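# Seat the open cardboard case upright in the fixture

## Task

Set the opened cardboard case upright inside the fixture as an open sleeve: its corners must be right angles, it must rest on its lower flaps with those flaps unbent, and it must be pushed fully down to the bottom.

## Robot and tools

Robot: two arms, left_arm and right_arm. Each carries a four-finger hand with sixteen motors. right_arm has a right hand and left_arm a mirrored left hand. Calibrated base positions in the scene frame: left_arm (+0.025, +0.332, +0.013) m, right_arm (+0.070, -0.431, +0.013) m.

Frames. Scene frame: origin on the table surface halfway between the nominal bases, +z up, +x out over the table, left_arm on the +y side. Image left and right do not match these names. Reported hand positions, velocities and wrist-camera poses are in each arm's own base frame. Fixed cameras and the table use the scene frame. Pose offsets in a call are along the current Hand target's own axes. Hand-point axes on the right hand: +z runs along straight fingers toward the tips, +y points out of the palm face, and +x runs across the palm away from the thumb. On the left hand +x points toward the thumb.

execute_actions(actions, cameras). actions is a list of actions. Each action is a table of up to 15 rows, one row per 1/30 s step; a short table repeats its final row to fill 15 steps. Each action lasts 0.5 s. A row is one flat list of 48 numbers, each in [-1, 1], covering both arms even when only one moves. Order: left_arm dx, dy, dz, rx, ry, rz; left_gripper's 16 motor goals; left_gripper current_limit, speed; then the same 24 for right_arm and right_gripper.
- The six pose numbers are offsets, not poses. They are measured from the Hand target held when that action began, so every row of one action refers to the same start. A following action starts again from the new Hand target, so repeating an offset moves the hand further.
- Scale for position: 1.0 = 0.6 m. Scale for rotation: 1.0 = 180 degrees. rx, ry, rz form one rotation vector.
- Six zeros re-request the current Hand target.
- The hand numbers are absolute goals, not offsets. Each maps linearly between that hinge's two stops. A 0 there is a real goal, so to leave a hand unchanged, send back its hand_goal, hand_current_limit and hand_speed.
- Motor order for each hand: index_abd, index_mcp, index_pip, index_dip, middle_abd, middle_mcp, middle_pip, middle_dip, ring_abd, ring_mcp, ring_pip, ring_dip, thumb_cmc, thumb_axl, thumb_mcp, thumb_ipl.
- Straight-finger values: _abd 0.00, _mcp -0.75, _pip -0.58, _dip -0.70. Thumb straight values: thumb_cmc -0.71, thumb_axl -0.68, thumb_mcp -0.23, thumb_ipl -0.17. Toward +1 the fingers curl toward the palm and thumb_cmc brings the thumb in front of the palm.
- On the left hand, middle_dip never goes past +88.6 degrees. Larger goals are treated as that angle.
- current_limit maps -1..+1 to 0..550 mA, with a floor of 11 mA.
- speed sets the hinge rate to (speed+1)/2 of 8.5 rad/s.
- Both start at +0.4 and -0.6 and stay at whatever was last sent.
- cameras: a list of names, ["all"], or []. Images come by default only when actions is empty.

move(target, speed, blend, stop_force, zero, blocking, cameras). Moves both hand points in straight lines and uses about one action per 0.5 s.
- target: one 48-number row, or a list of up to 15 such rows. All rows are offsets from the same starting Hand targets, not from the previous row.
- speed: m/s, 0.002 to 3.6, default 0.25. Turning is capped at twice that value in rad/s.
- blend: corner rounding in metres. 0 means stop at each target.
- stop_force: 3 to 120 N. It ends an arm's path when the wrist sensor feels that much push against its motion, but it is unreliable for light loose objects and while the hand turns.
- zero: true re-zeroes before the move. It applies only with stop_force.
- blocking=false returns early. It cannot be combined with stop_force.
- Paths stop after 10 s total.
- The result adds a move: line. done means the arm rests within 3 mm and 2 degrees of its pose. Other endings are off_target, moving, held and fault. limits=paced means the sent pose was clipped; limits=held means steps were withheld. A result does not say whether the hand is touching anything.

Other tools:
- wait(seconds 0 to 10) holds the last commands.
- stop brakes a running move.
- zoom_image(camera, region [x0, y0, x1, y1] in pixels, at most 504 by 504) magnifies a camera's latest image.
- zero_wrist_force(arm) re-zeroes that arm's wrist sensor.
- read_manual returns licence text.
- finished_scene(scene) ends the current scene irreversibly; the goal must then hold with the robot's help removed.

Cameras: cam_high, cam_low, cam_fixture_far_left, cam_fixture_near_right, cam_left_wrist, cam_right_wrist, each 672x504.

Results:
- end_effector_position is in metres. Also reported: end_effector_quat_wxyz, velocities, Hand target (the last commanded pose after clipping), joint positions and torques.
- Wrist force and torque are along the end-effector axes.
- hand_goal, hand_measured, hand_current_ma and hand_state list the motors in the order above. Each motor's state is moving, goal, blocked or overload.
- A hand often stops short of its Hand target. Send the missing distance as a further offset.
- The controller limits each step's commanded orientation to 32 degrees from the measured one.

Avoid:
- Letting anything drop or leave the table.
- Slams and fast contacts. Commanding targets beyond a firm contact can trigger a fault stop.
- Arm-to-arm contact, including one hand gripping the other's fingers.
- Paths that pass close to an arm's own base.
- Fault limits:
  - Force: 150 N ±25 on any part.
  - Joint torque limits: 136 N m on shoulders and elbow, 25.4 N m on wrists. Wrists can push only about 10.8 N m.
  - Finger motors: more than 495 mA sustained for 5 s causes overload.
  - Motors: 85 °C causes an over-temperature stop. A MOTOR HOT line appears at 70 °C.
- After a fault, hand commands are dropped.

Each tool is called after "Call:" by a JSON object that holds its "name" and its "arguments", one argument or row to a line.

## Session

Call:
{"name": "execute_actions", "arguments": {
  "actions": []
}}

Scene clock: 0.00 s.
left_arm: end_effector_position=(+1.0437, -0.0780, +0.1597) hand_goal=(+0.000, -0.754, -0.576, -0.696, +0.000, -0.754, -0.576, -0.696, +0.000, -0.754, -0.576, -0.696, -0.714, -0.678, -0.226, -0.168) hand_measured=(+0.000, -0.754, -0.576, -0.696, +0.000, -0.754, -0.576, -0.696, +0.000, -0.754, -0.576, -0.696, -0.714, -0.678, -0.226, -0.168) hand_current_ma=(+0, +0, +0, +0, +0, +0, +0, +0, +0, +0, +0, +0, +0, +0, +0, +0) hand_state=(goal, goal, goal, goal, goal, goal, goal, goal, goal, goal, goal, goal, goal, goal, goal, goal) hand_current_limit=0.40 hand_speed=-0.60 end_effector_quat_wxyz=(-0.071, +0.796, +0.519, +0.303) | right_arm: end_effector_position=(+0.5550, -0.0598, +0.2983) hand_goal=(+0.000, -0.754, -0.576, -0.696, +0.000, -0.754, -0.576, -0.696, +0.000, -0.754, -0.576, -0.696, -0.714, -0.678, -0.226, -0.168) hand_measured=(+0.000, -0.754, -0.576, -0.696, +0.000, -0.754, -0.576, -0.696, +0.000, -0.754, -0.576, -0.696, -0.714, -0.678, -0.226, -0.168) hand_current_ma=(+0, +0, +0, +0, +0, +0, +0, +0, +0, +0, +0, +0, +0, +0, +0, +0) hand_state=(goal, goal, goal, goal, goal, goal, goal, goal, goal, goal, goal, goal, goal, goal, goal, goal) hand_current_limit=0.40 hand_speed=-0.60 end_effector_quat_wxyz=(+0.033, +0.986, +0.027, +0.163)
Joint positions: left_arm=[3.116 -2.762 -0.505 -0.987 2.023 0.498] | right_arm=[-0.191 -1.548 1.816 -2.174 -1.564 1.326]
Joint velocities: within noise
Joint torques (N m): no reading
Motor temperatures (°C): left_arm=[23 39 26 40 40 37] | right_arm=[36 29 41 35 35 33]
Wrist force (N): no reading
Wrist torque (N m): no reading
Wrist force, peak (N): no reading
Hand target: left_arm +1.0437, -0.0780, +0.1597; -0.071, +0.796, +0.519, +0.303 | right_arm +0.5550, -0.0598, +0.2983; +0.033, +0.986, +0.027, +0.163

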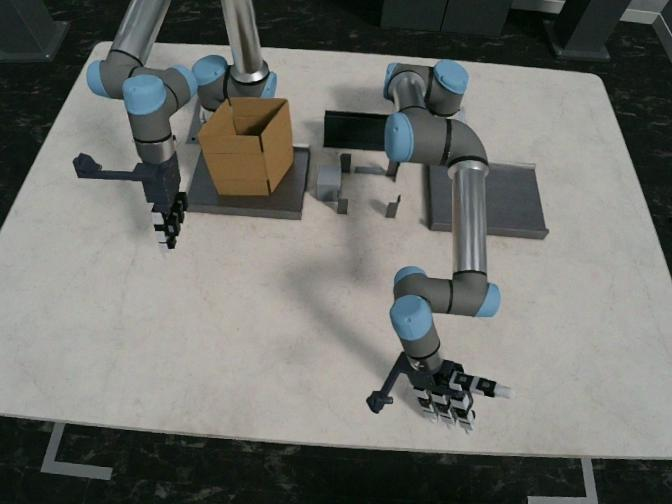

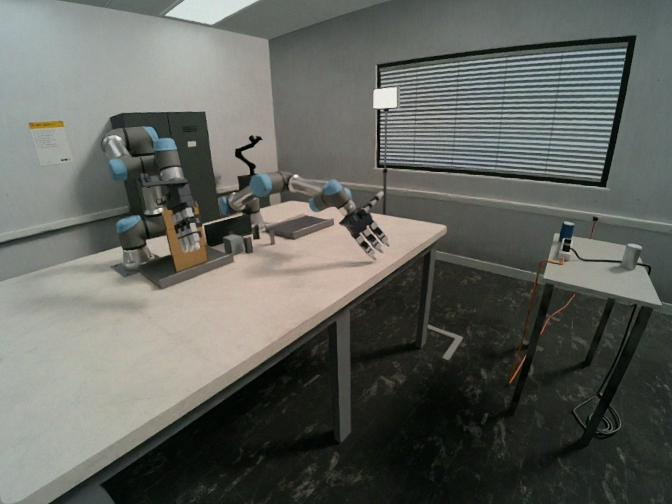

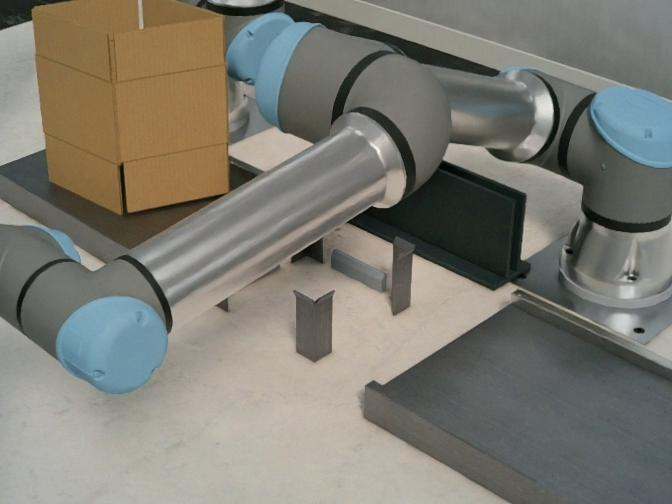

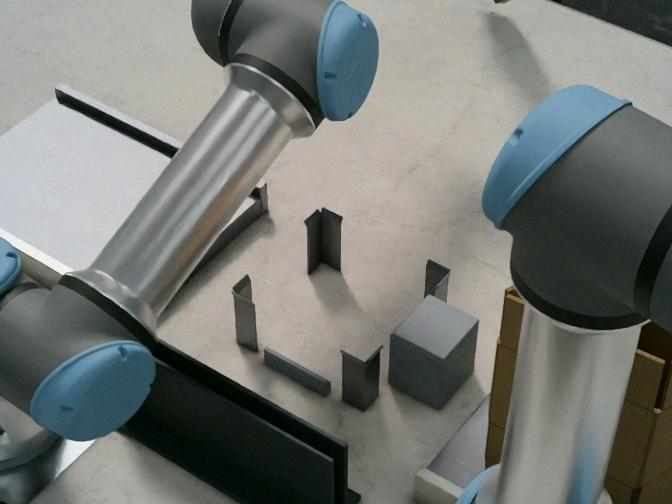

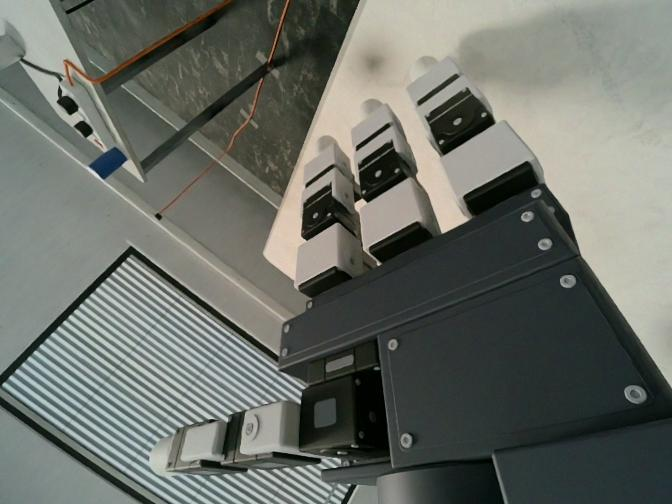

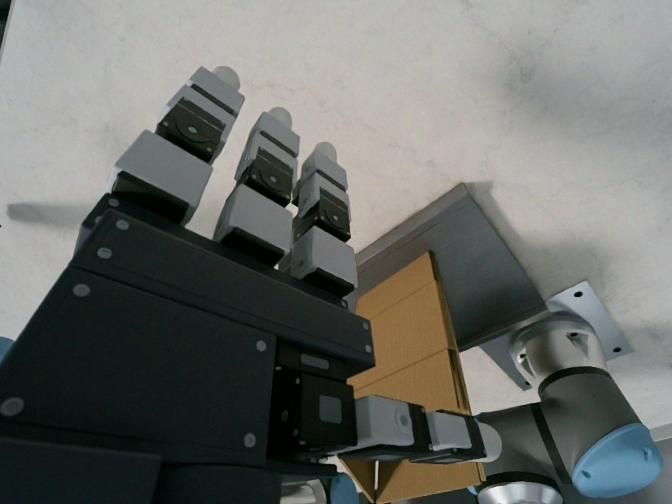

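Call:
{"name": "zoom_image", "arguments": {
  "camera": "cam_high",
  "region": [170, 80, 420, 260]
}}

Call:
{"name": "zoom_image", "arguments": {
  "camera": "cam_fixture_far_left",
  "region": [0, 0, 280, 240]
}}

Call:
{"name": "zoom_image", "arguments": {
  "camera": "cam_fixture_near_right",
  "region": [200, 180, 500, 440]
}}

Scaled by 2.016 from the camera's 672x504 image, which has a finer 960x720 frame.

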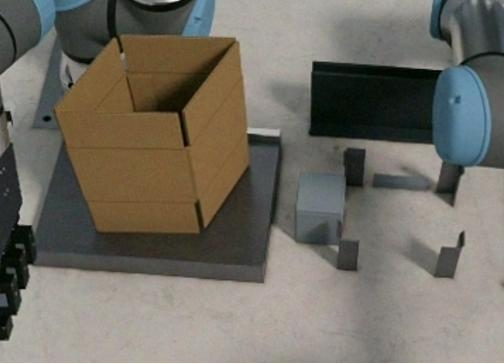

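Scaled by 1.800 from the camera's 672x504 image, which has a finer 960x720 frame.

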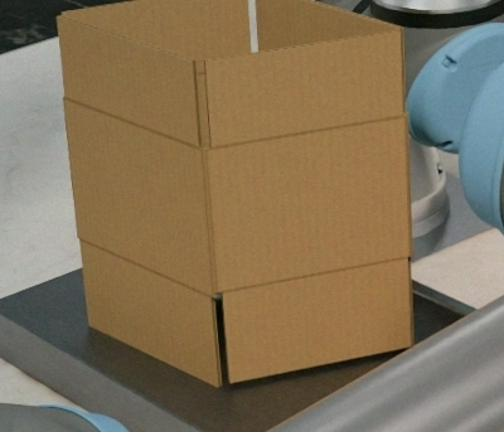

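Scaled by 1.680 from the camera's 672x504 image, which has a finer 960x720 frame.

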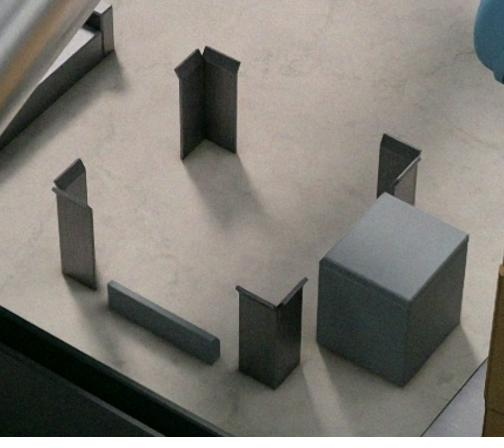

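Call:
{"name": "move", "arguments": {
  "target": [0.253,-0.441,-0.431,0,0,0, 0,0.342,-0.577,-0.696,0,0.342,-0.577,-0.696,0,0.342,-0.577,-0.696,0.571,-0.677,-0.225,-0.168,0.4,-0.6, -0.094,0.161,-0.288,0,0,0, 0,0.342,-0.577,-0.696,0,0.342,-0.577,-0.696,0,0.342,-0.577,-0.696,0.571,-0.677,-0.225,-0.168,0.4,-0.6],
  "speed": 0.3,
  "cameras": ["cam_high"]
}}

Scene clock: 19.47 s.
left_arm: end_effector_position=(+0.7503, +0.0501, +0.3993) hand_goal=(+0.000, +0.342, -0.578, -0.696, +0.000, +0.342, -0.578, -0.696, +0.000, +0.342, -0.578, -0.696, +0.570, -0.678, -0.226, -0.168) hand_measured=(+0.000, +0.326, -0.578, -0.696, +0.000, +0.322, -0.578, -0.696, +0.000, +0.326, -0.578, -0.696, +0.572, -0.678, -0.224, -0.168) hand_current_ma=(+0, -88, +3, +0, +0, -101, +3, +0, +0, -88, +3, +0, +13, +4, +11, +2) hand_state=(goal, goal, goal, goal, goal, goal, goal, goal, goal, goal, goal, goal, goal, goal, goal, goal) hand_current_limit=0.40 hand_speed=-0.60 end_effector_quat_wxyz=(-0.071, +0.796, +0.519, +0.303) | right_arm: end_effector_position=(+0.4498, -0.1500, +0.4506) hand_goal=(+0.000, +0.342, -0.578, -0.696, +0.000, +0.342, -0.578, -0.696, +0.000, +0.342, -0.578, -0.696, +0.570, -0.678, -0.226, -0.168) hand_measured=(+0.000, +0.322, -0.578, -0.696, +0.000, +0.322, -0.578, -0.696, +0.000, +0.320, -0.578, -0.696, +0.560, -0.678, -0.224, -0.168) hand_current_ma=(+0, -43, +0, +0, +0, -42, +0, +0, +0, -49, +0, +0, -14, +1, +3, +0) hand_state=(goal, blocked, goal, goal, goal, blocked, goal, goal, goal, blocked, goal, goal, goal, goal, goal, goal) hand_current_limit=0.40 hand_speed=-0.60 end_effector_quat_wxyz=(+0.033, +0.986, +0.027, +0.164)
Joint positions: left_arm=[3.327 -1.785 -1.547 -0.843 1.922 0.7] | right_arm=[-0.472 -1.828 1.666 -1.73 -1.473 1.061]
Joint torques (N m): left_arm=[-3.2 43.12 16.72 4.14 2.3 -1.58] | right_arm=[4.46 -13.38 -19.78 -3.12 -2.74 0.5]
Wrist force (N): left_arm=[0.1 0.0 -0.1] | right_arm=[0.5 -0.1 0.1]
Wrist torque (N m): left_arm=[0.18 0.10 0.24] | right_arm=[0.18 -0.06 0.11]
Wrist force, peak (N): left_arm=[1.0 -1.5 -2.3] | right_arm=[0.3 -0.7 1.1]
Hand target: left_arm +0.7502, +0.0500, +0.3993; -0.071, +0.796, +0.519, +0.303 | right_arm +0.4498, -0.1499, +0.4506; +0.033, +0.986, +0.027, +0.163
Off the commanded pose: left_arm 0.000 m, 0 deg | right_arm 0.000 m, 0 deg.
move: done
Images, in order (width x height): cam_high 672x504.

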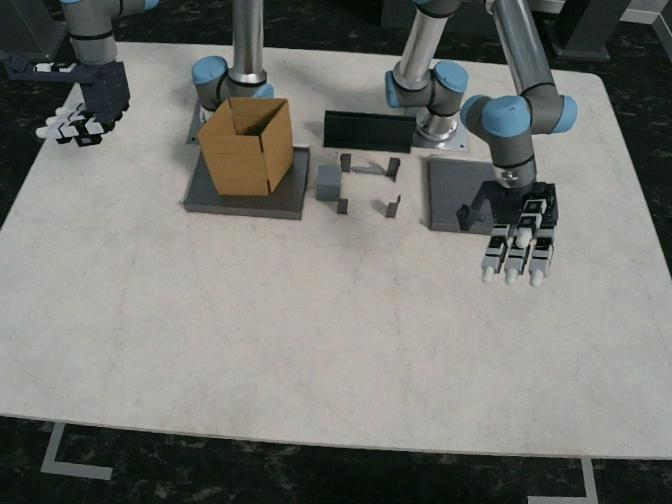

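Call:
{"name": "move", "arguments": {
  "target": [-0.125,-0.683,-0.298,0.597,-0.4135,-0.204, 0,0.342,-0.577,-0.696,0,0.342,-0.577,-0.696,0,0.342,-0.577,-0.696,0.571,-0.677,-0.225,-0.168,0.4,-0.6, -0.247,-0.0975,-0.038,0.532,-0.258,-0.113, 0,0.342,-0.577,-0.696,0,0.342,-0.577,-0.696,0,0.342,-0.577,-0.696,0.571,-0.677,-0.225,-0.168,0.4,-0.6],
  "speed": 0.35,
  "cameras": ["all"]
}}

Scene clock: 22.93 s.
left_arm: end_effector_position=(+0.4509, +0.0843, +0.4127) hand_goal=(+0.000, +0.342, -0.578, -0.696, +0.000, +0.342, -0.578, -0.696, +0.000, +0.342, -0.578, -0.696, +0.570, -0.678, -0.226, -0.168) hand_measured=(+0.000, +0.334, -0.578, -0.696, +0.000, +0.334, -0.578, -0.696, +0.000, +0.334, -0.578, -0.696, +0.570, -0.678, -0.224, -0.168) hand_current_ma=(-1, -37, +1, +0, -1, -43, +1, +0, -1, -37, +1, +0, +2, +4, +14, +2) hand_state=(goal, goal, goal, goal, goal, goal, goal, goal, goal, goal, goal, goal, goal, goal, goal, goal) hand_current_limit=0.40 hand_speed=-0.60 end_effector_quat_wxyz=(-0.237, +0.539, +0.716, -0.374) | right_arm: end_effector_position=(+0.3402, -0.1133, +0.4285) hand_goal=(+0.000, +0.342, -0.578, -0.696, +0.000, +0.342, -0.578, -0.696, +0.000, +0.342, -0.578, -0.696, +0.570, -0.678, -0.226, -0.168) hand_measured=(+0.000, +0.336, -0.578, -0.696, +0.000, +0.336, -0.578, -0.696, +0.000, +0.336, -0.578, -0.696, +0.568, -0.678, -0.224, -0.168) hand_current_ma=(+0, -8, +0, +0, +0, -8, +0, +0, +0, -9, +0, +0, -2, +1, +3, +0) hand_state=(goal, goal, goal, goal, goal, goal, goal, goal, goal, goal, goal, goal, goal, goal, goal, goal) hand_current_limit=0.40 hand_speed=-0.60 end_effector_quat_wxyz=(-0.503, +0.820, +0.222, -0.162)
Joint positions: left_arm=[3.567 -1.923 -0.858 -2.849 1.621 0.119] | right_arm=[-0.749 -1.39 1.097 -0.176 -1.35 0.158]
Joint torques (N m): left_arm=[1.95 38.24 18.85 -0.38 0.08 -0.08] | right_arm=[9.9 -24.81 -10.24 0.61 1.71 1.18]
Wrist force (N): left_arm=[-0.2 -2.1 -0.4] | right_arm=[-0.3 1.4 -0.8]
Wrist torque (N m): left_arm=[0.14 -0.09 -0.23] | right_arm=[0.52 0.04 0.11]
Wrist force, peak (N): left_arm=[1.9 -4.3 1.5] | right_arm=[-0.2 1.7 -0.5]
Hand target: left_arm +0.4509, +0.0843, +0.4127; -0.237, +0.539, +0.716, -0.374 (not the last commanded pose) | right_arm +0.3402, -0.1133, +0.4285; -0.503, +0.819, +0.222, -0.162 (not the last commanded pose)
Off the commanded pose: left_arm 0.152 m, 45 deg | right_arm 0.043 m, 29 deg.
FORCE FAULT: contact force on the left arm reached its limit, and that arm stopped. The contact can be on any part of that arm, not only on its tool. That arm's remaining commands of this call were not run. That arm is still stopped at the end of this call. That arm stays stopped for about 9 more seconds. Until then a move that you send moves the other arm only, and its call returns only when the move has ended. Once the stop has ended, the next robot result says so. If the stop ends while you think or write, that arm runs what you send next, counted from a new Hand target: where the arm stands when the stop ends. While its stop runs, that arm, its gripper or tool too, takes no new command. Until it ends, the stop uses up actions while you think or wait. An arm that is not stopped still takes commands.
move: fault (left_arm), off_target (right_arm; braked at the fault stop of left_arm)
camera_calibration:
cam_left_wrist: T_world_to_cam=[[-0.137929, -0.804704, 0.577432, -0.151798], [0.106073, 0.56765, 0.816408, -0.486526], [-0.984746, 0.173857, 0.00706231, 0.549847], [0, 0, 0, 1]] pos_world=[0.572129, 0.0584293, 0.480974]
cam_right_wrist: T_world_to_cam=[[-0.49197, -0.682484, -0.540538, 0.344972], [-0.0965283, -0.574283, 0.812946, -0.434161], [-0.865245, 0.452122, 0.216651, 0.374161], [0, 0, 0, 1]] pos_world=[0.451548, -0.183059, 0.458358]

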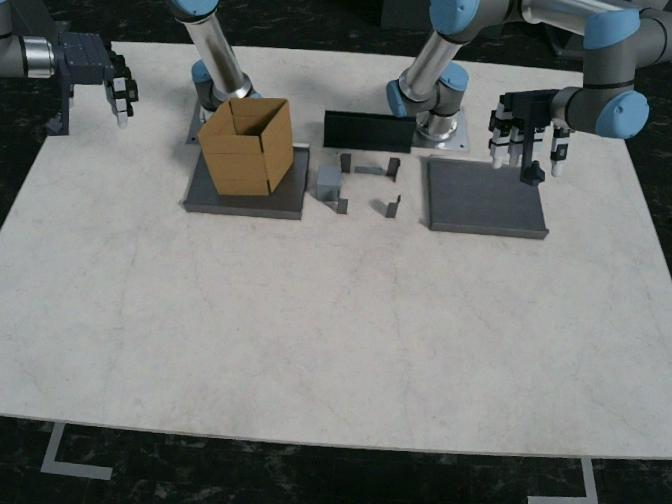

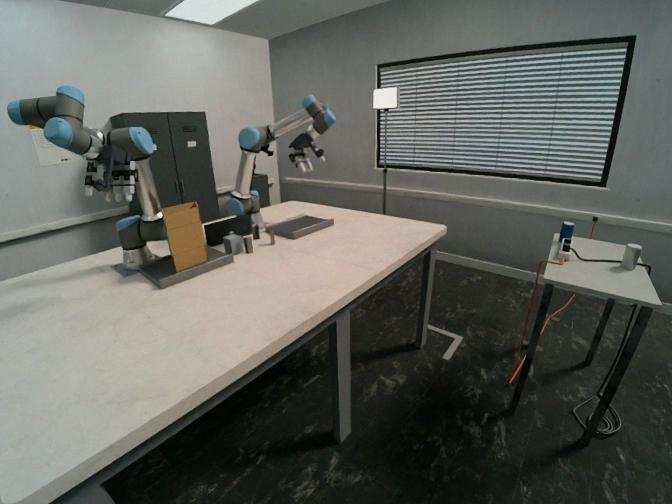

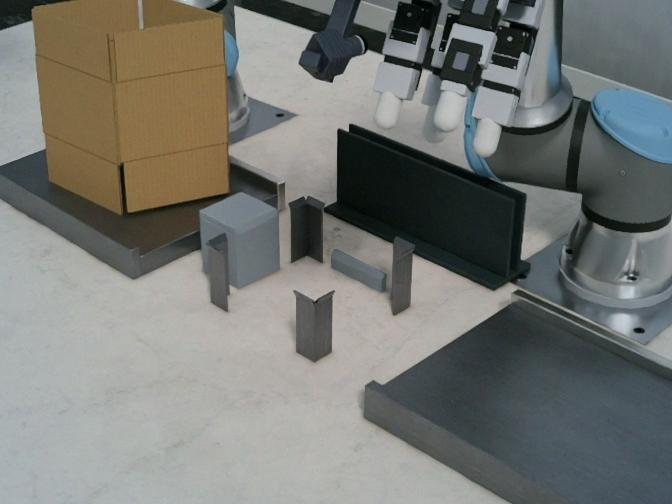

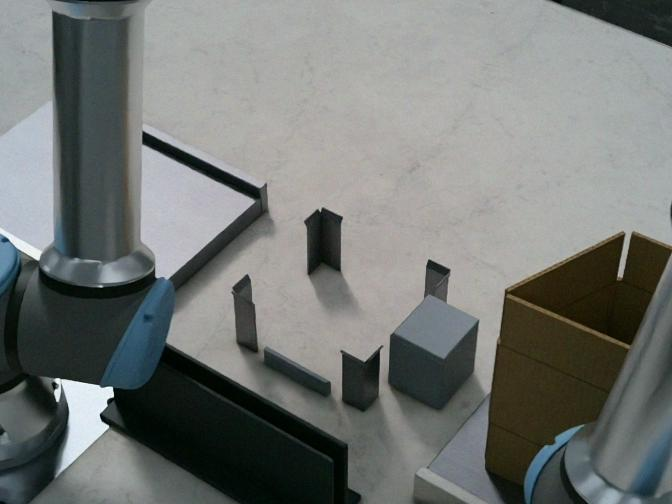

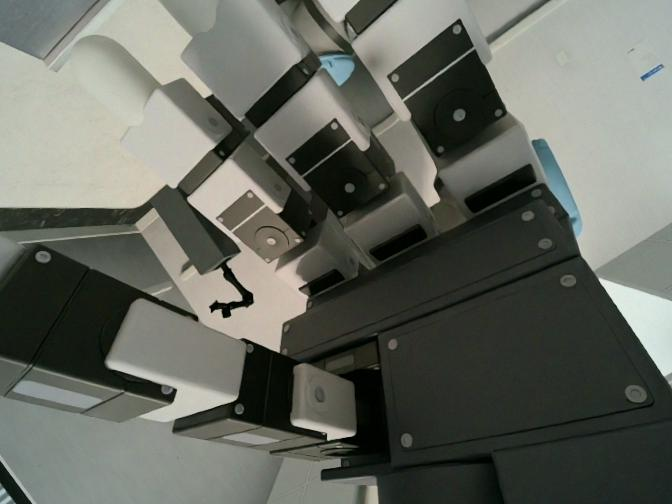

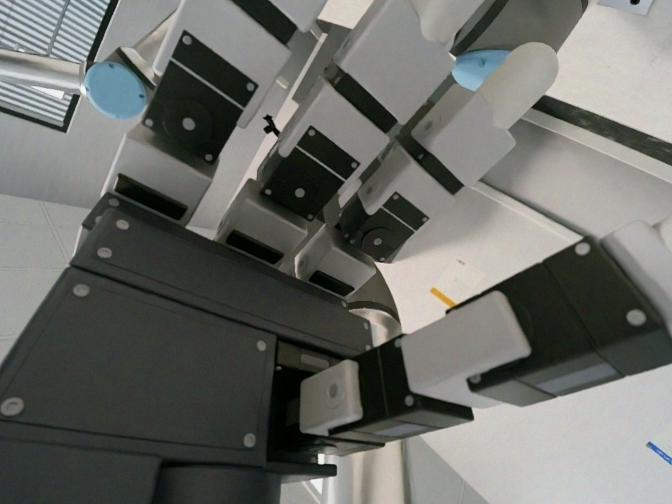

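Call:
{"name": "zoom_image", "arguments": {
  "camera": "cam_high",
  "region": [300, 60, 480, 240]
}}

Call:
{"name": "zoom_image", "arguments": {
  "camera": "cam_fixture_far_left",
  "region": [180, 100, 560, 400]
}}

Call:
{"name": "zoom_image", "arguments": {
  "camera": "cam_fixture_near_right",
  "region": [90, 160, 520, 504]
}}

Scaled by 2.800 from the camera's 672x504 image, which has a finer 960x720 frame.

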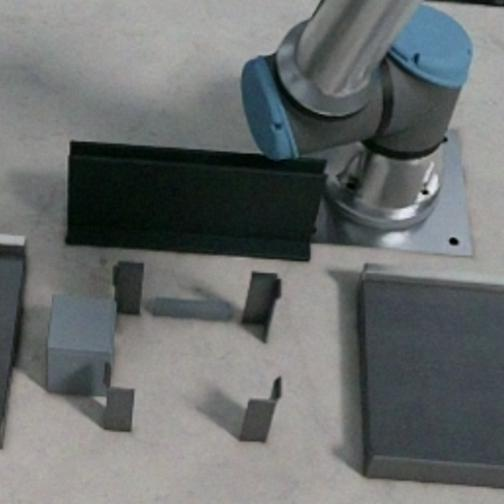

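Scaled by 1.326 from the camera's 672x504 image, which has a finer 960x720 frame.

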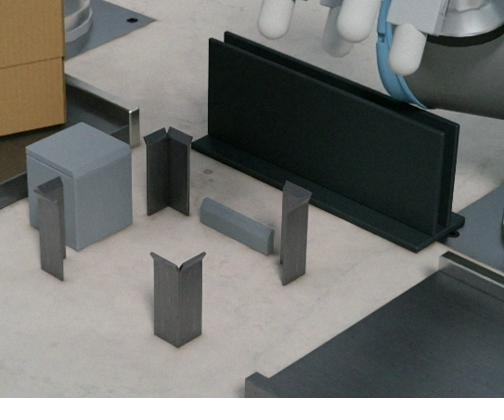

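Scaled by 1.172 from the camera's 672x504 image, which has a finer 960x720 frame.

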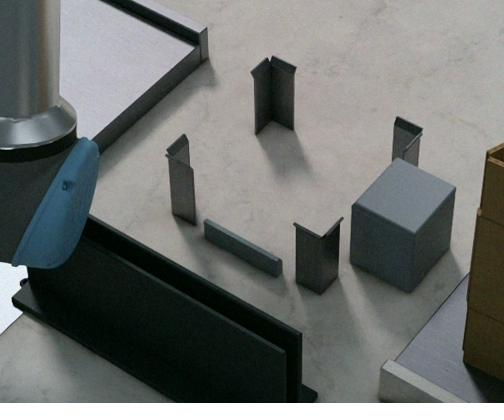

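Call:
{"name": "zoom_image", "arguments": {
  "camera": "cam_high",
  "region": [180, 80, 320, 220]
}}

Call:
{"name": "zoom_image", "arguments": {
  "camera": "cam_fixture_near_right",
  "region": [460, 210, 672, 504]
}}

Scaled by 3.600 from the camera's 672x504 image, which has a finer 960x720 frame.

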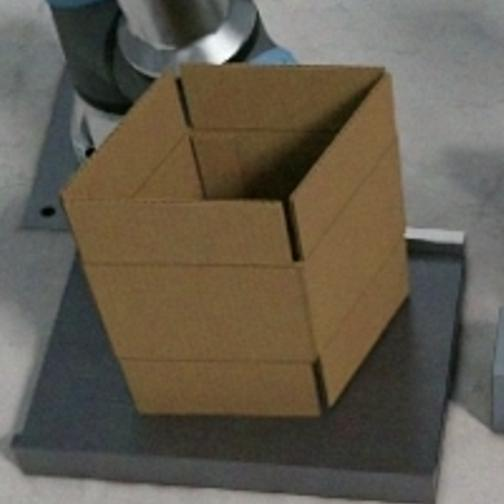

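Scaled by 1.714 from the camera's 672x504 image, which has a finer 960x720 frame.

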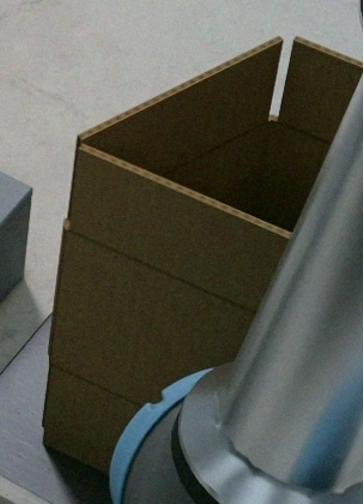

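Call:
{"name": "wait", "arguments": {
  "seconds": 0.5,
  "cameras": ["cam_fixture_far_left", "cam_high"]
}}

Scene clock: 41.53 s.
left_arm: end_effector_position=(+0.4509, +0.0843, +0.4127) hand_goal=(+0.000, +0.342, -0.578, -0.696, +0.000, +0.342, -0.578, -0.696, +0.000, +0.342, -0.578, -0.696, +0.570, -0.678, -0.226, -0.168) hand_measured=(+0.000, +0.334, -0.578, -0.696, +0.000, +0.334, -0.578, -0.696, +0.000, +0.334, -0.578, -0.696, +0.570, -0.678, -0.224, -0.168) hand_current_ma=(-1, -37, +1, +0, -1, -43, +1, +0, -1, -37, +1, +0, +2, +4, +14, +2) hand_state=(goal, goal, goal, goal, goal, goal, goal, goal, goal, goal, goal, goal, goal, goal, goal, goal) hand_current_limit=0.40 hand_speed=-0.60 end_effector_quat_wxyz=(-0.237, +0.539, +0.716, -0.374) | right_arm: end_effector_position=(+0.3402, -0.1133, +0.4285) hand_goal=(+0.000, +0.342, -0.578, -0.696, +0.000, +0.342, -0.578, -0.696, +0.000, +0.342, -0.578, -0.696, +0.570, -0.678, -0.226, -0.168) hand_measured=(+0.000, +0.336, -0.578, -0.696, +0.000, +0.336, -0.578, -0.696, +0.000, +0.336, -0.578, -0.696, +0.568, -0.678, -0.224, -0.168) hand_current_ma=(+0, -8, +0, +0, +0, -8, +0, +0, +0, -9, +0, +0, -2, +1, +3, +0) hand_state=(goal, goal, goal, goal, goal, goal, goal, goal, goal, goal, goal, goal, goal, goal, goal, goal) hand_current_limit=0.40 hand_speed=-0.60 end_effector_quat_wxyz=(-0.503, +0.819, +0.222, -0.162)
Joint positions: left_arm=[3.567 -1.923 -0.858 -2.849 1.621 0.119] | right_arm=[-0.749 -1.39 1.097 -0.176 -1.35 0.158]
Joint torques (N m): left_arm=[0.79 38.46 19.77 0.23 0.03 -0.05] | right_arm=[12.94 -20.91 -10.65 2.81 2.1 -1.73]
Wrist force (N): left_arm=[-0.3 -1.6 -0.4] | right_arm=[0.0 1.5 -0.6]
Wrist torque (N m): left_arm=[0.21 -0.08 -0.25] | right_arm=[0.52 0.00 0.13]
Wrist force, peak (N): left_arm=[-0.7 -2.2 -0.5] | right_arm=[-0.2 1.6 -0.9]
Hand target: left_arm +0.4509, +0.0843, +0.4127; -0.237, +0.539, +0.716, -0.374 (not the last commanded pose) | right_arm +0.3402, -0.1133, +0.4285; -0.503, +0.819, +0.222, -0.162 (not the last commanded pose)
Off the commanded pose: left_arm 0.152 m, 45 deg | right_arm 0.043 m, 29 deg.
FORCE FAULT, CONTINUED: the left arm's stop, for the force fault that an earlier result reported, is over. The rest of the stop counts as 19 of the actions that you can send in this scene. During its stop the left arm's controller moved it back a little. That arm's target is now where it stood when the stop ended, not its last command. That arm accepts commands again.
wait: 0.50 s; at rest from the start
Images, in order (width x height): cam_high 672x504, cam_fixture_far_left 672x504.

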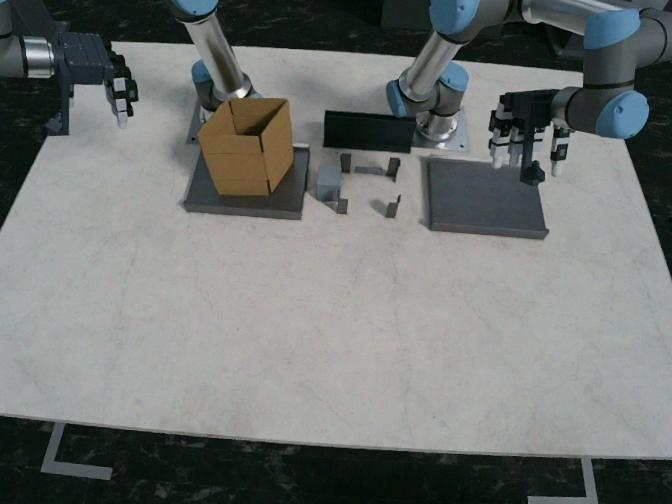

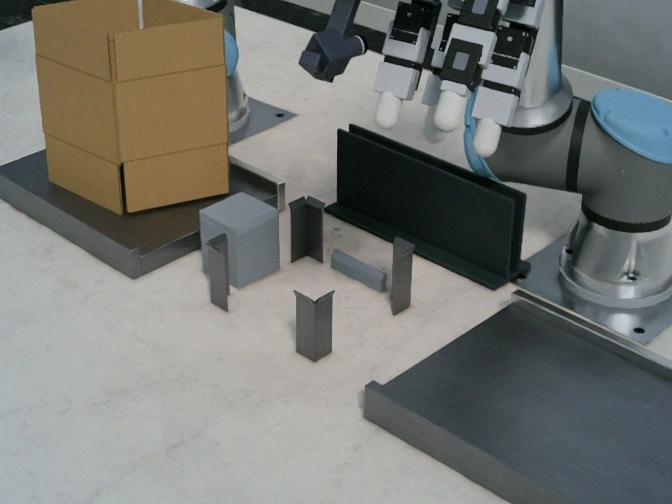

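Call:
{"name": "zoom_image", "arguments": {
  "camera": "cam_fixture_far_left",
  "region": [190, 180, 430, 370]
}}

Call:
{"name": "zoom_image", "arguments": {
  "camera": "cam_fixture_near_right",
  "region": [220, 190, 490, 420]
}}

Scaled by 2.100 from the camera's 672x504 image, which has a finer 960x720 frame.

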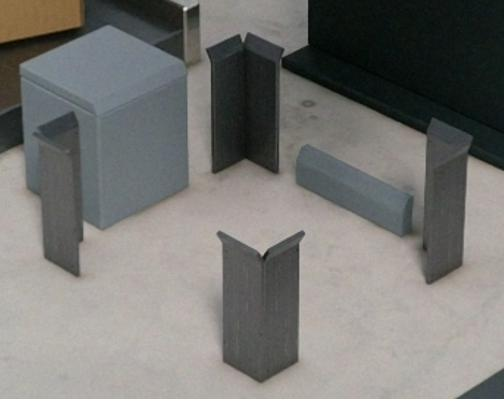

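This scene's latest camera images include none from cam_fixture_near_right. They are from: cam_high, cam_fixture_far_left. cam_fixture_near_right's image comes with the result of a call that names it in "cameras".

Call:
{"name": "move", "arguments": {
  "target": [-0.9287,-0.3952,0.4903,-0.1271,0.3363,0.6578, 0,-0.863,-0.577,-0.696,0,-0.863,-0.577,-0.696,0,-0.863,-0.577,-0.696,0.571,-0.677,0.112,0.157,0.4,-0.6, 0,0,0,0,0,0, 0,-0.863,-0.577,-0.696,0,-0.863,-0.577,-0.696,0,-0.863,-0.577,-0.696,0.571,-0.677,0.112,0.157,0.4,-0.6],
  "speed": 0.3,
  "cameras": ["cam_high", "cam_low"]
}}

Scene clock: 49.27 s.
left_arm: end_effector_position=(+0.2623, -0.5604, +0.4573) hand_goal=(+0.000, -0.864, -0.578, -0.696, +0.000, -0.864, -0.578, -0.696, +0.000, -0.864, -0.578, -0.696, +0.570, -0.678, +0.112, +0.156) hand_measured=(+0.000, -0.856, -0.578, -0.696, +0.000, -0.856, -0.578, -0.696, +0.000, -0.856, -0.578, -0.696, +0.570, -0.678, +0.114, +0.154) hand_current_ma=(-1, +37, +1, +0, -1, +43, +1, +0, -1, +37, +1, +0, +1, +4, +7, -9) hand_state=(goal, goal, goal, goal, goal, goal, goal, goal, goal, goal, goal, goal, goal, goal, goal, goal) hand_current_limit=0.40 hand_speed=-0.60 end_effector_quat_wxyz=(+0.000, +0.979, -0.202, +0.000) | right_arm: end_effector_position=(+0.3402, -0.1133, +0.4284) hand_goal=(+0.000, -0.864, -0.578, -0.696, +0.000, -0.864, -0.578, -0.696, +0.000, -0.864, -0.578, -0.696, +0.570, -0.678, +0.112, +0.156) hand_measured=(+0.000, -0.840, -0.578, -0.696, +0.000, -0.840, -0.578, -0.696, +0.000, -0.838, -0.578, -0.696, +0.568, -0.678, +0.108, +0.152) hand_current_ma=(+0, +51, +0, +0, +0, +50, +0, +0, +0, +58, +0, +0, -2, +1, -6, -5) hand_state=(goal, blocked, goal, goal, goal, blocked, goal, goal, goal, blocked, goal, goal, goal, goal, goal, goal) hand_current_limit=0.40 hand_speed=-0.60 end_effector_quat_wxyz=(-0.503, +0.819, +0.222, -0.162)
Joint positions: left_arm=[2.343 -1.695 -1.182 -1.836 1.571 1.178] | right_arm=[-0.749 -1.39 1.097 -0.176 -1.35 0.158]
Joint torques (N m): left_arm=[1.01 32.92 16.63 4.16 -0.36 0.25] | right_arm=[12.96 -24.29 -10.71 1.88 1.68 -0.59]
Wrist force (N): left_arm=[-0.6 -0.3 -0.6] | right_arm=[-0.3 1.1 -0.8]
Wrist torque (N m): left_arm=[0.05 0.06 -0.02] | right_arm=[0.27 0.04 0.12]
Wrist force, peak (N): left_arm=[-0.6 -2.3 -0.8] | right_arm=[-0.3 1.5 -1.2]
Hand target: left_arm +0.2623, -0.5604, +0.4573; +0.000, +0.979, -0.202, +0.000 | right_arm +0.3402, -0.1133, +0.4285; -0.503, +0.819, +0.222, -0.162
Off the commanded pose: left_arm 0.000 m, 0 deg | right_arm 0.000 m, 0 deg.
move: done
Images, in order (width x height): cam_high 672x504, cam_low 672x504.

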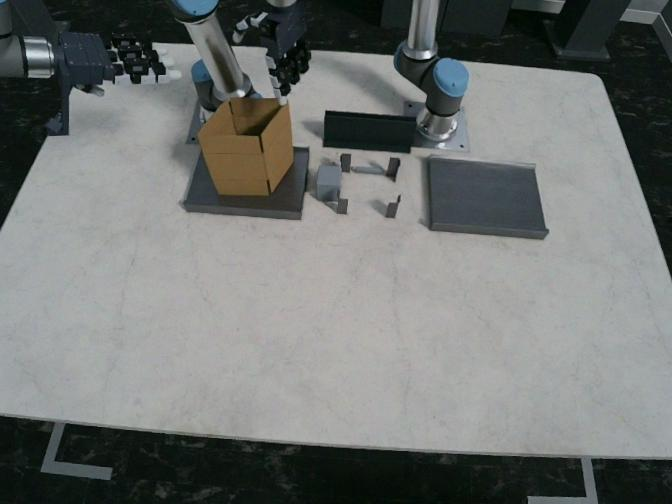

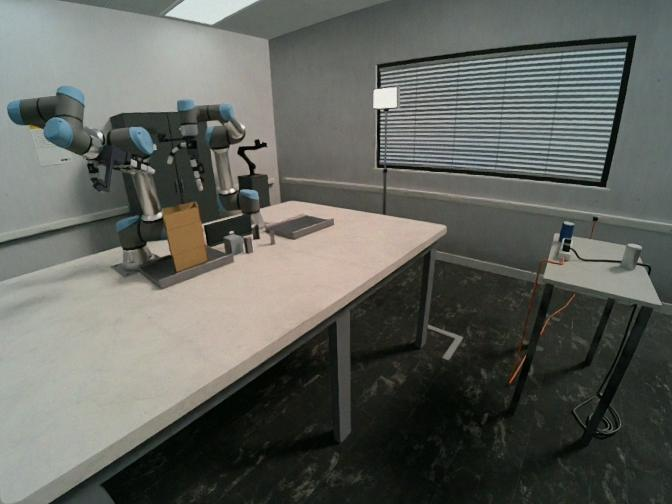

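Call:
{"name": "move", "arguments": {
  "target": [
    [0.17,-0.2945,0,0,0,0, 0,-0.863,-0.577,-0.696,0,-0.863,-0.577,-0.696,0,-0.863,-0.577,-0.696,0.571,-0.677,0.112,0.157,0.4,-0.6, 0,0,0,0,0,0, 0,-0.863,-0.577,-0.696,0,-0.863,-0.577,-0.696,0,-0.863,-0.577,-0.696,0.571,-0.677,0.112,0.157,0.4,-0.6],
    [0.17,-0.2945,0,0,0,0, 0,-0.863,-0.577,-0.696,0,-0.863,-0.577,-0.696,0,-0.863,-0.577,-0.696,0.571,-0.677,0.112,0.157,0.4,-0.6, 0.1292,-0.2033,0.2942,-0.0793,-0.2758,-0.6104, 0,-0.863,-0.577,-0.696,0,-0.863,-0.577,-0.696,0,-0.863,-0.577,-0.696,0.571,-0.677,0.112,0.157,0.4,-0.6]
  ],
  "speed": 0.3,
  "cameras": ["all"]
}}

Scene clock: 55.80 s.
left_arm: end_effector_position=(+0.4258, -0.4384, +0.4573) hand_goal=(+0.000, -0.864, -0.578, -0.696, +0.000, -0.864, -0.578, -0.696, +0.000, -0.864, -0.578, -0.696, +0.570, -0.678, +0.112, +0.156) hand_measured=(+0.000, -0.860, -0.578, -0.696, +0.000, -0.860, -0.578, -0.696, +0.000, -0.860, -0.578, -0.696, +0.570, -0.678, +0.114, +0.154) hand_current_ma=(-1, +21, +1, +0, -1, +24, +1, +0, -1, +21, +1, +0, +1, +4, +9, -8) hand_state=(goal, goal, goal, goal, goal, goal, goal, goal, goal, goal, goal, goal, goal, goal, goal, goal) hand_current_limit=0.40 hand_speed=-0.60 end_effector_quat_wxyz=(+0.000, +0.979, -0.202, +0.000) | right_arm: end_effector_position=(+0.2954, +0.1087, +0.4565) hand_goal=(+0.000, -0.864, -0.578, -0.696, +0.000, -0.864, -0.578, -0.696, +0.000, -0.864, -0.578, -0.696, +0.570, -0.678, +0.112, +0.156) hand_measured=(+0.000, -0.856, -0.578, -0.696, +0.000, -0.856, -0.578, -0.696, +0.000, -0.856, -0.578, -0.696, +0.568, -0.678, +0.112, +0.154) hand_current_ma=(+0, +12, +0, +0, +0, +12, +0, +0, +0, +14, +0, +0, -2, +1, +1, -2) hand_state=(goal, goal, goal, goal, goal, goal, goal, goal, goal, goal, goal, goal, goal, goal, goal, goal) hand_current_limit=0.40 hand_speed=-0.60 end_effector_quat_wxyz=(-0.211, +0.220, +0.951, +0.048)
Joint positions: left_arm=[2.706 -1.732 -1.139 -1.841 1.571 1.541] | right_arm=[-0.423 -1.935 1.523 -0.723 -1.559 -1.542]
Joint torques (N m): left_arm=[12.48 42.28 28.27 5.01 1.43 2.44] | right_arm=[-12.64 -4.7 -32.5 -0.24 -2.72 -1.88]
Wrist force (N): left_arm=[-0.6 -0.2 -0.6] | right_arm=[0.3 -0.1 0.0]
Wrist torque (N m): left_arm=[0.05 0.08 -0.04] | right_arm=[0.01 -0.06 0.05]
Wrist force, peak (N): left_arm=[0.7 -2.6 -0.5] | right_arm=[-0.3 1.9 -1.3]
Hand target: left_arm +0.4258, -0.4384, +0.4573; +0.000, +0.979, -0.202, +0.000 | right_arm +0.2954, +0.1086, +0.4566; -0.211, +0.220, +0.951, +0.048
Off the commanded pose: left_arm 0.000 m, 0 deg | right_arm 0.000 m, 0 deg.
move: done
camera_calibration:
cam_left_wrist: T_world_to_cam=[[-0.439696, 0.897879, 0.0219172, 0.527393], [0.616419, 0.283936, 0.734444, -0.527804], [0.653219, 0.336443, -0.678315, 0.302956], [0, 0, 0, 1]] pos_world=[0.359344, -0.4256, 0.581583]
cam_right_wrist: T_world_to_cam=[[0.914544, 0.28342, -0.288587, -0.145805], [0.396151, -0.771701, 0.497536, -0.313837], [-0.0816916, -0.569343, -0.818031, 0.580831], [0, 0, 0, 1]] pos_world=[0.305121, 0.129828, 0.589205]

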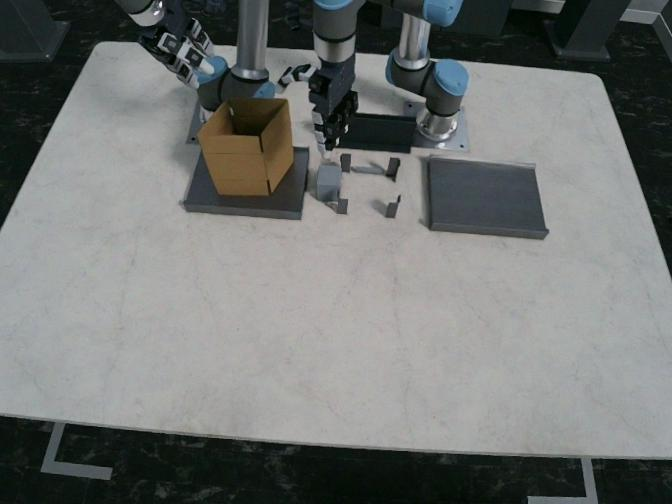

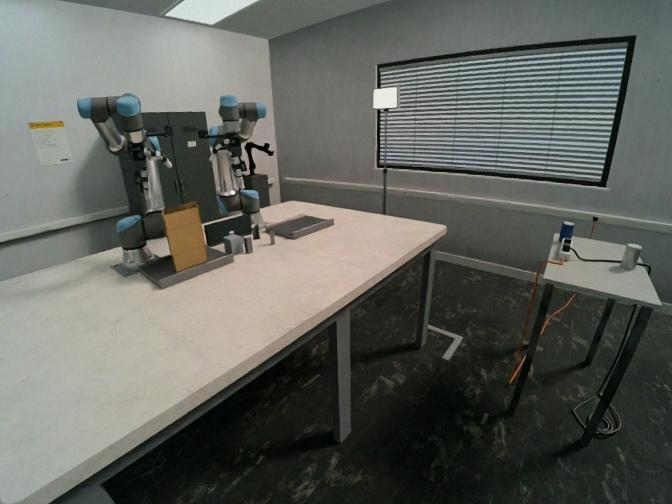

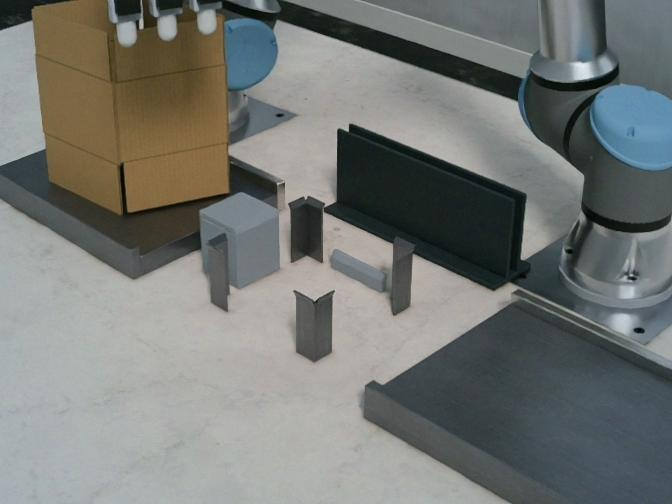

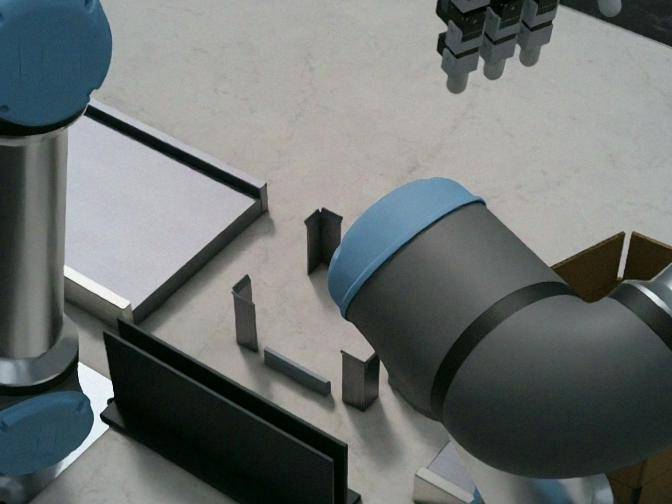

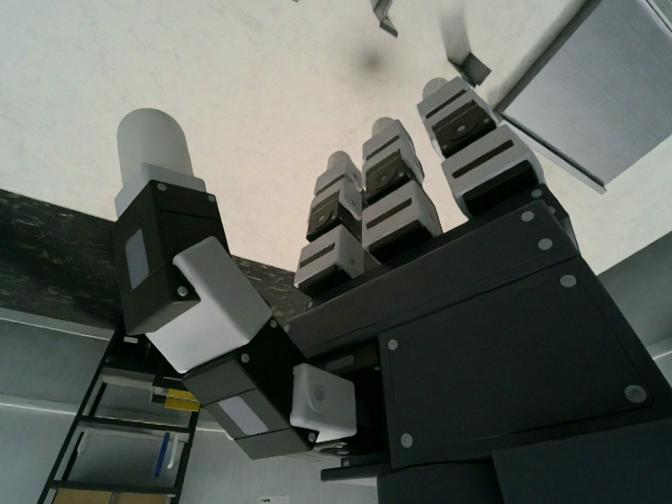

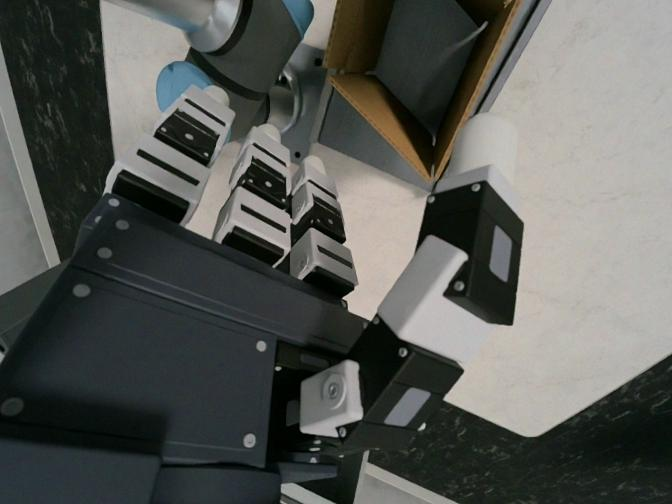

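Call:
{"name": "zoom_image", "arguments": {
  "camera": "cam_right_wrist",
  "region": [280, 0, 580, 225]
}}

Scaled by 1.680 from the camera's 672x504 image, which has a finer 960x720 frame.

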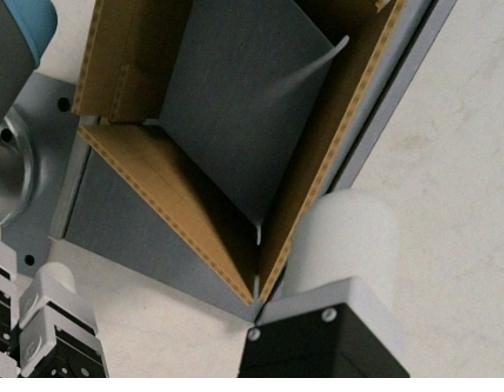

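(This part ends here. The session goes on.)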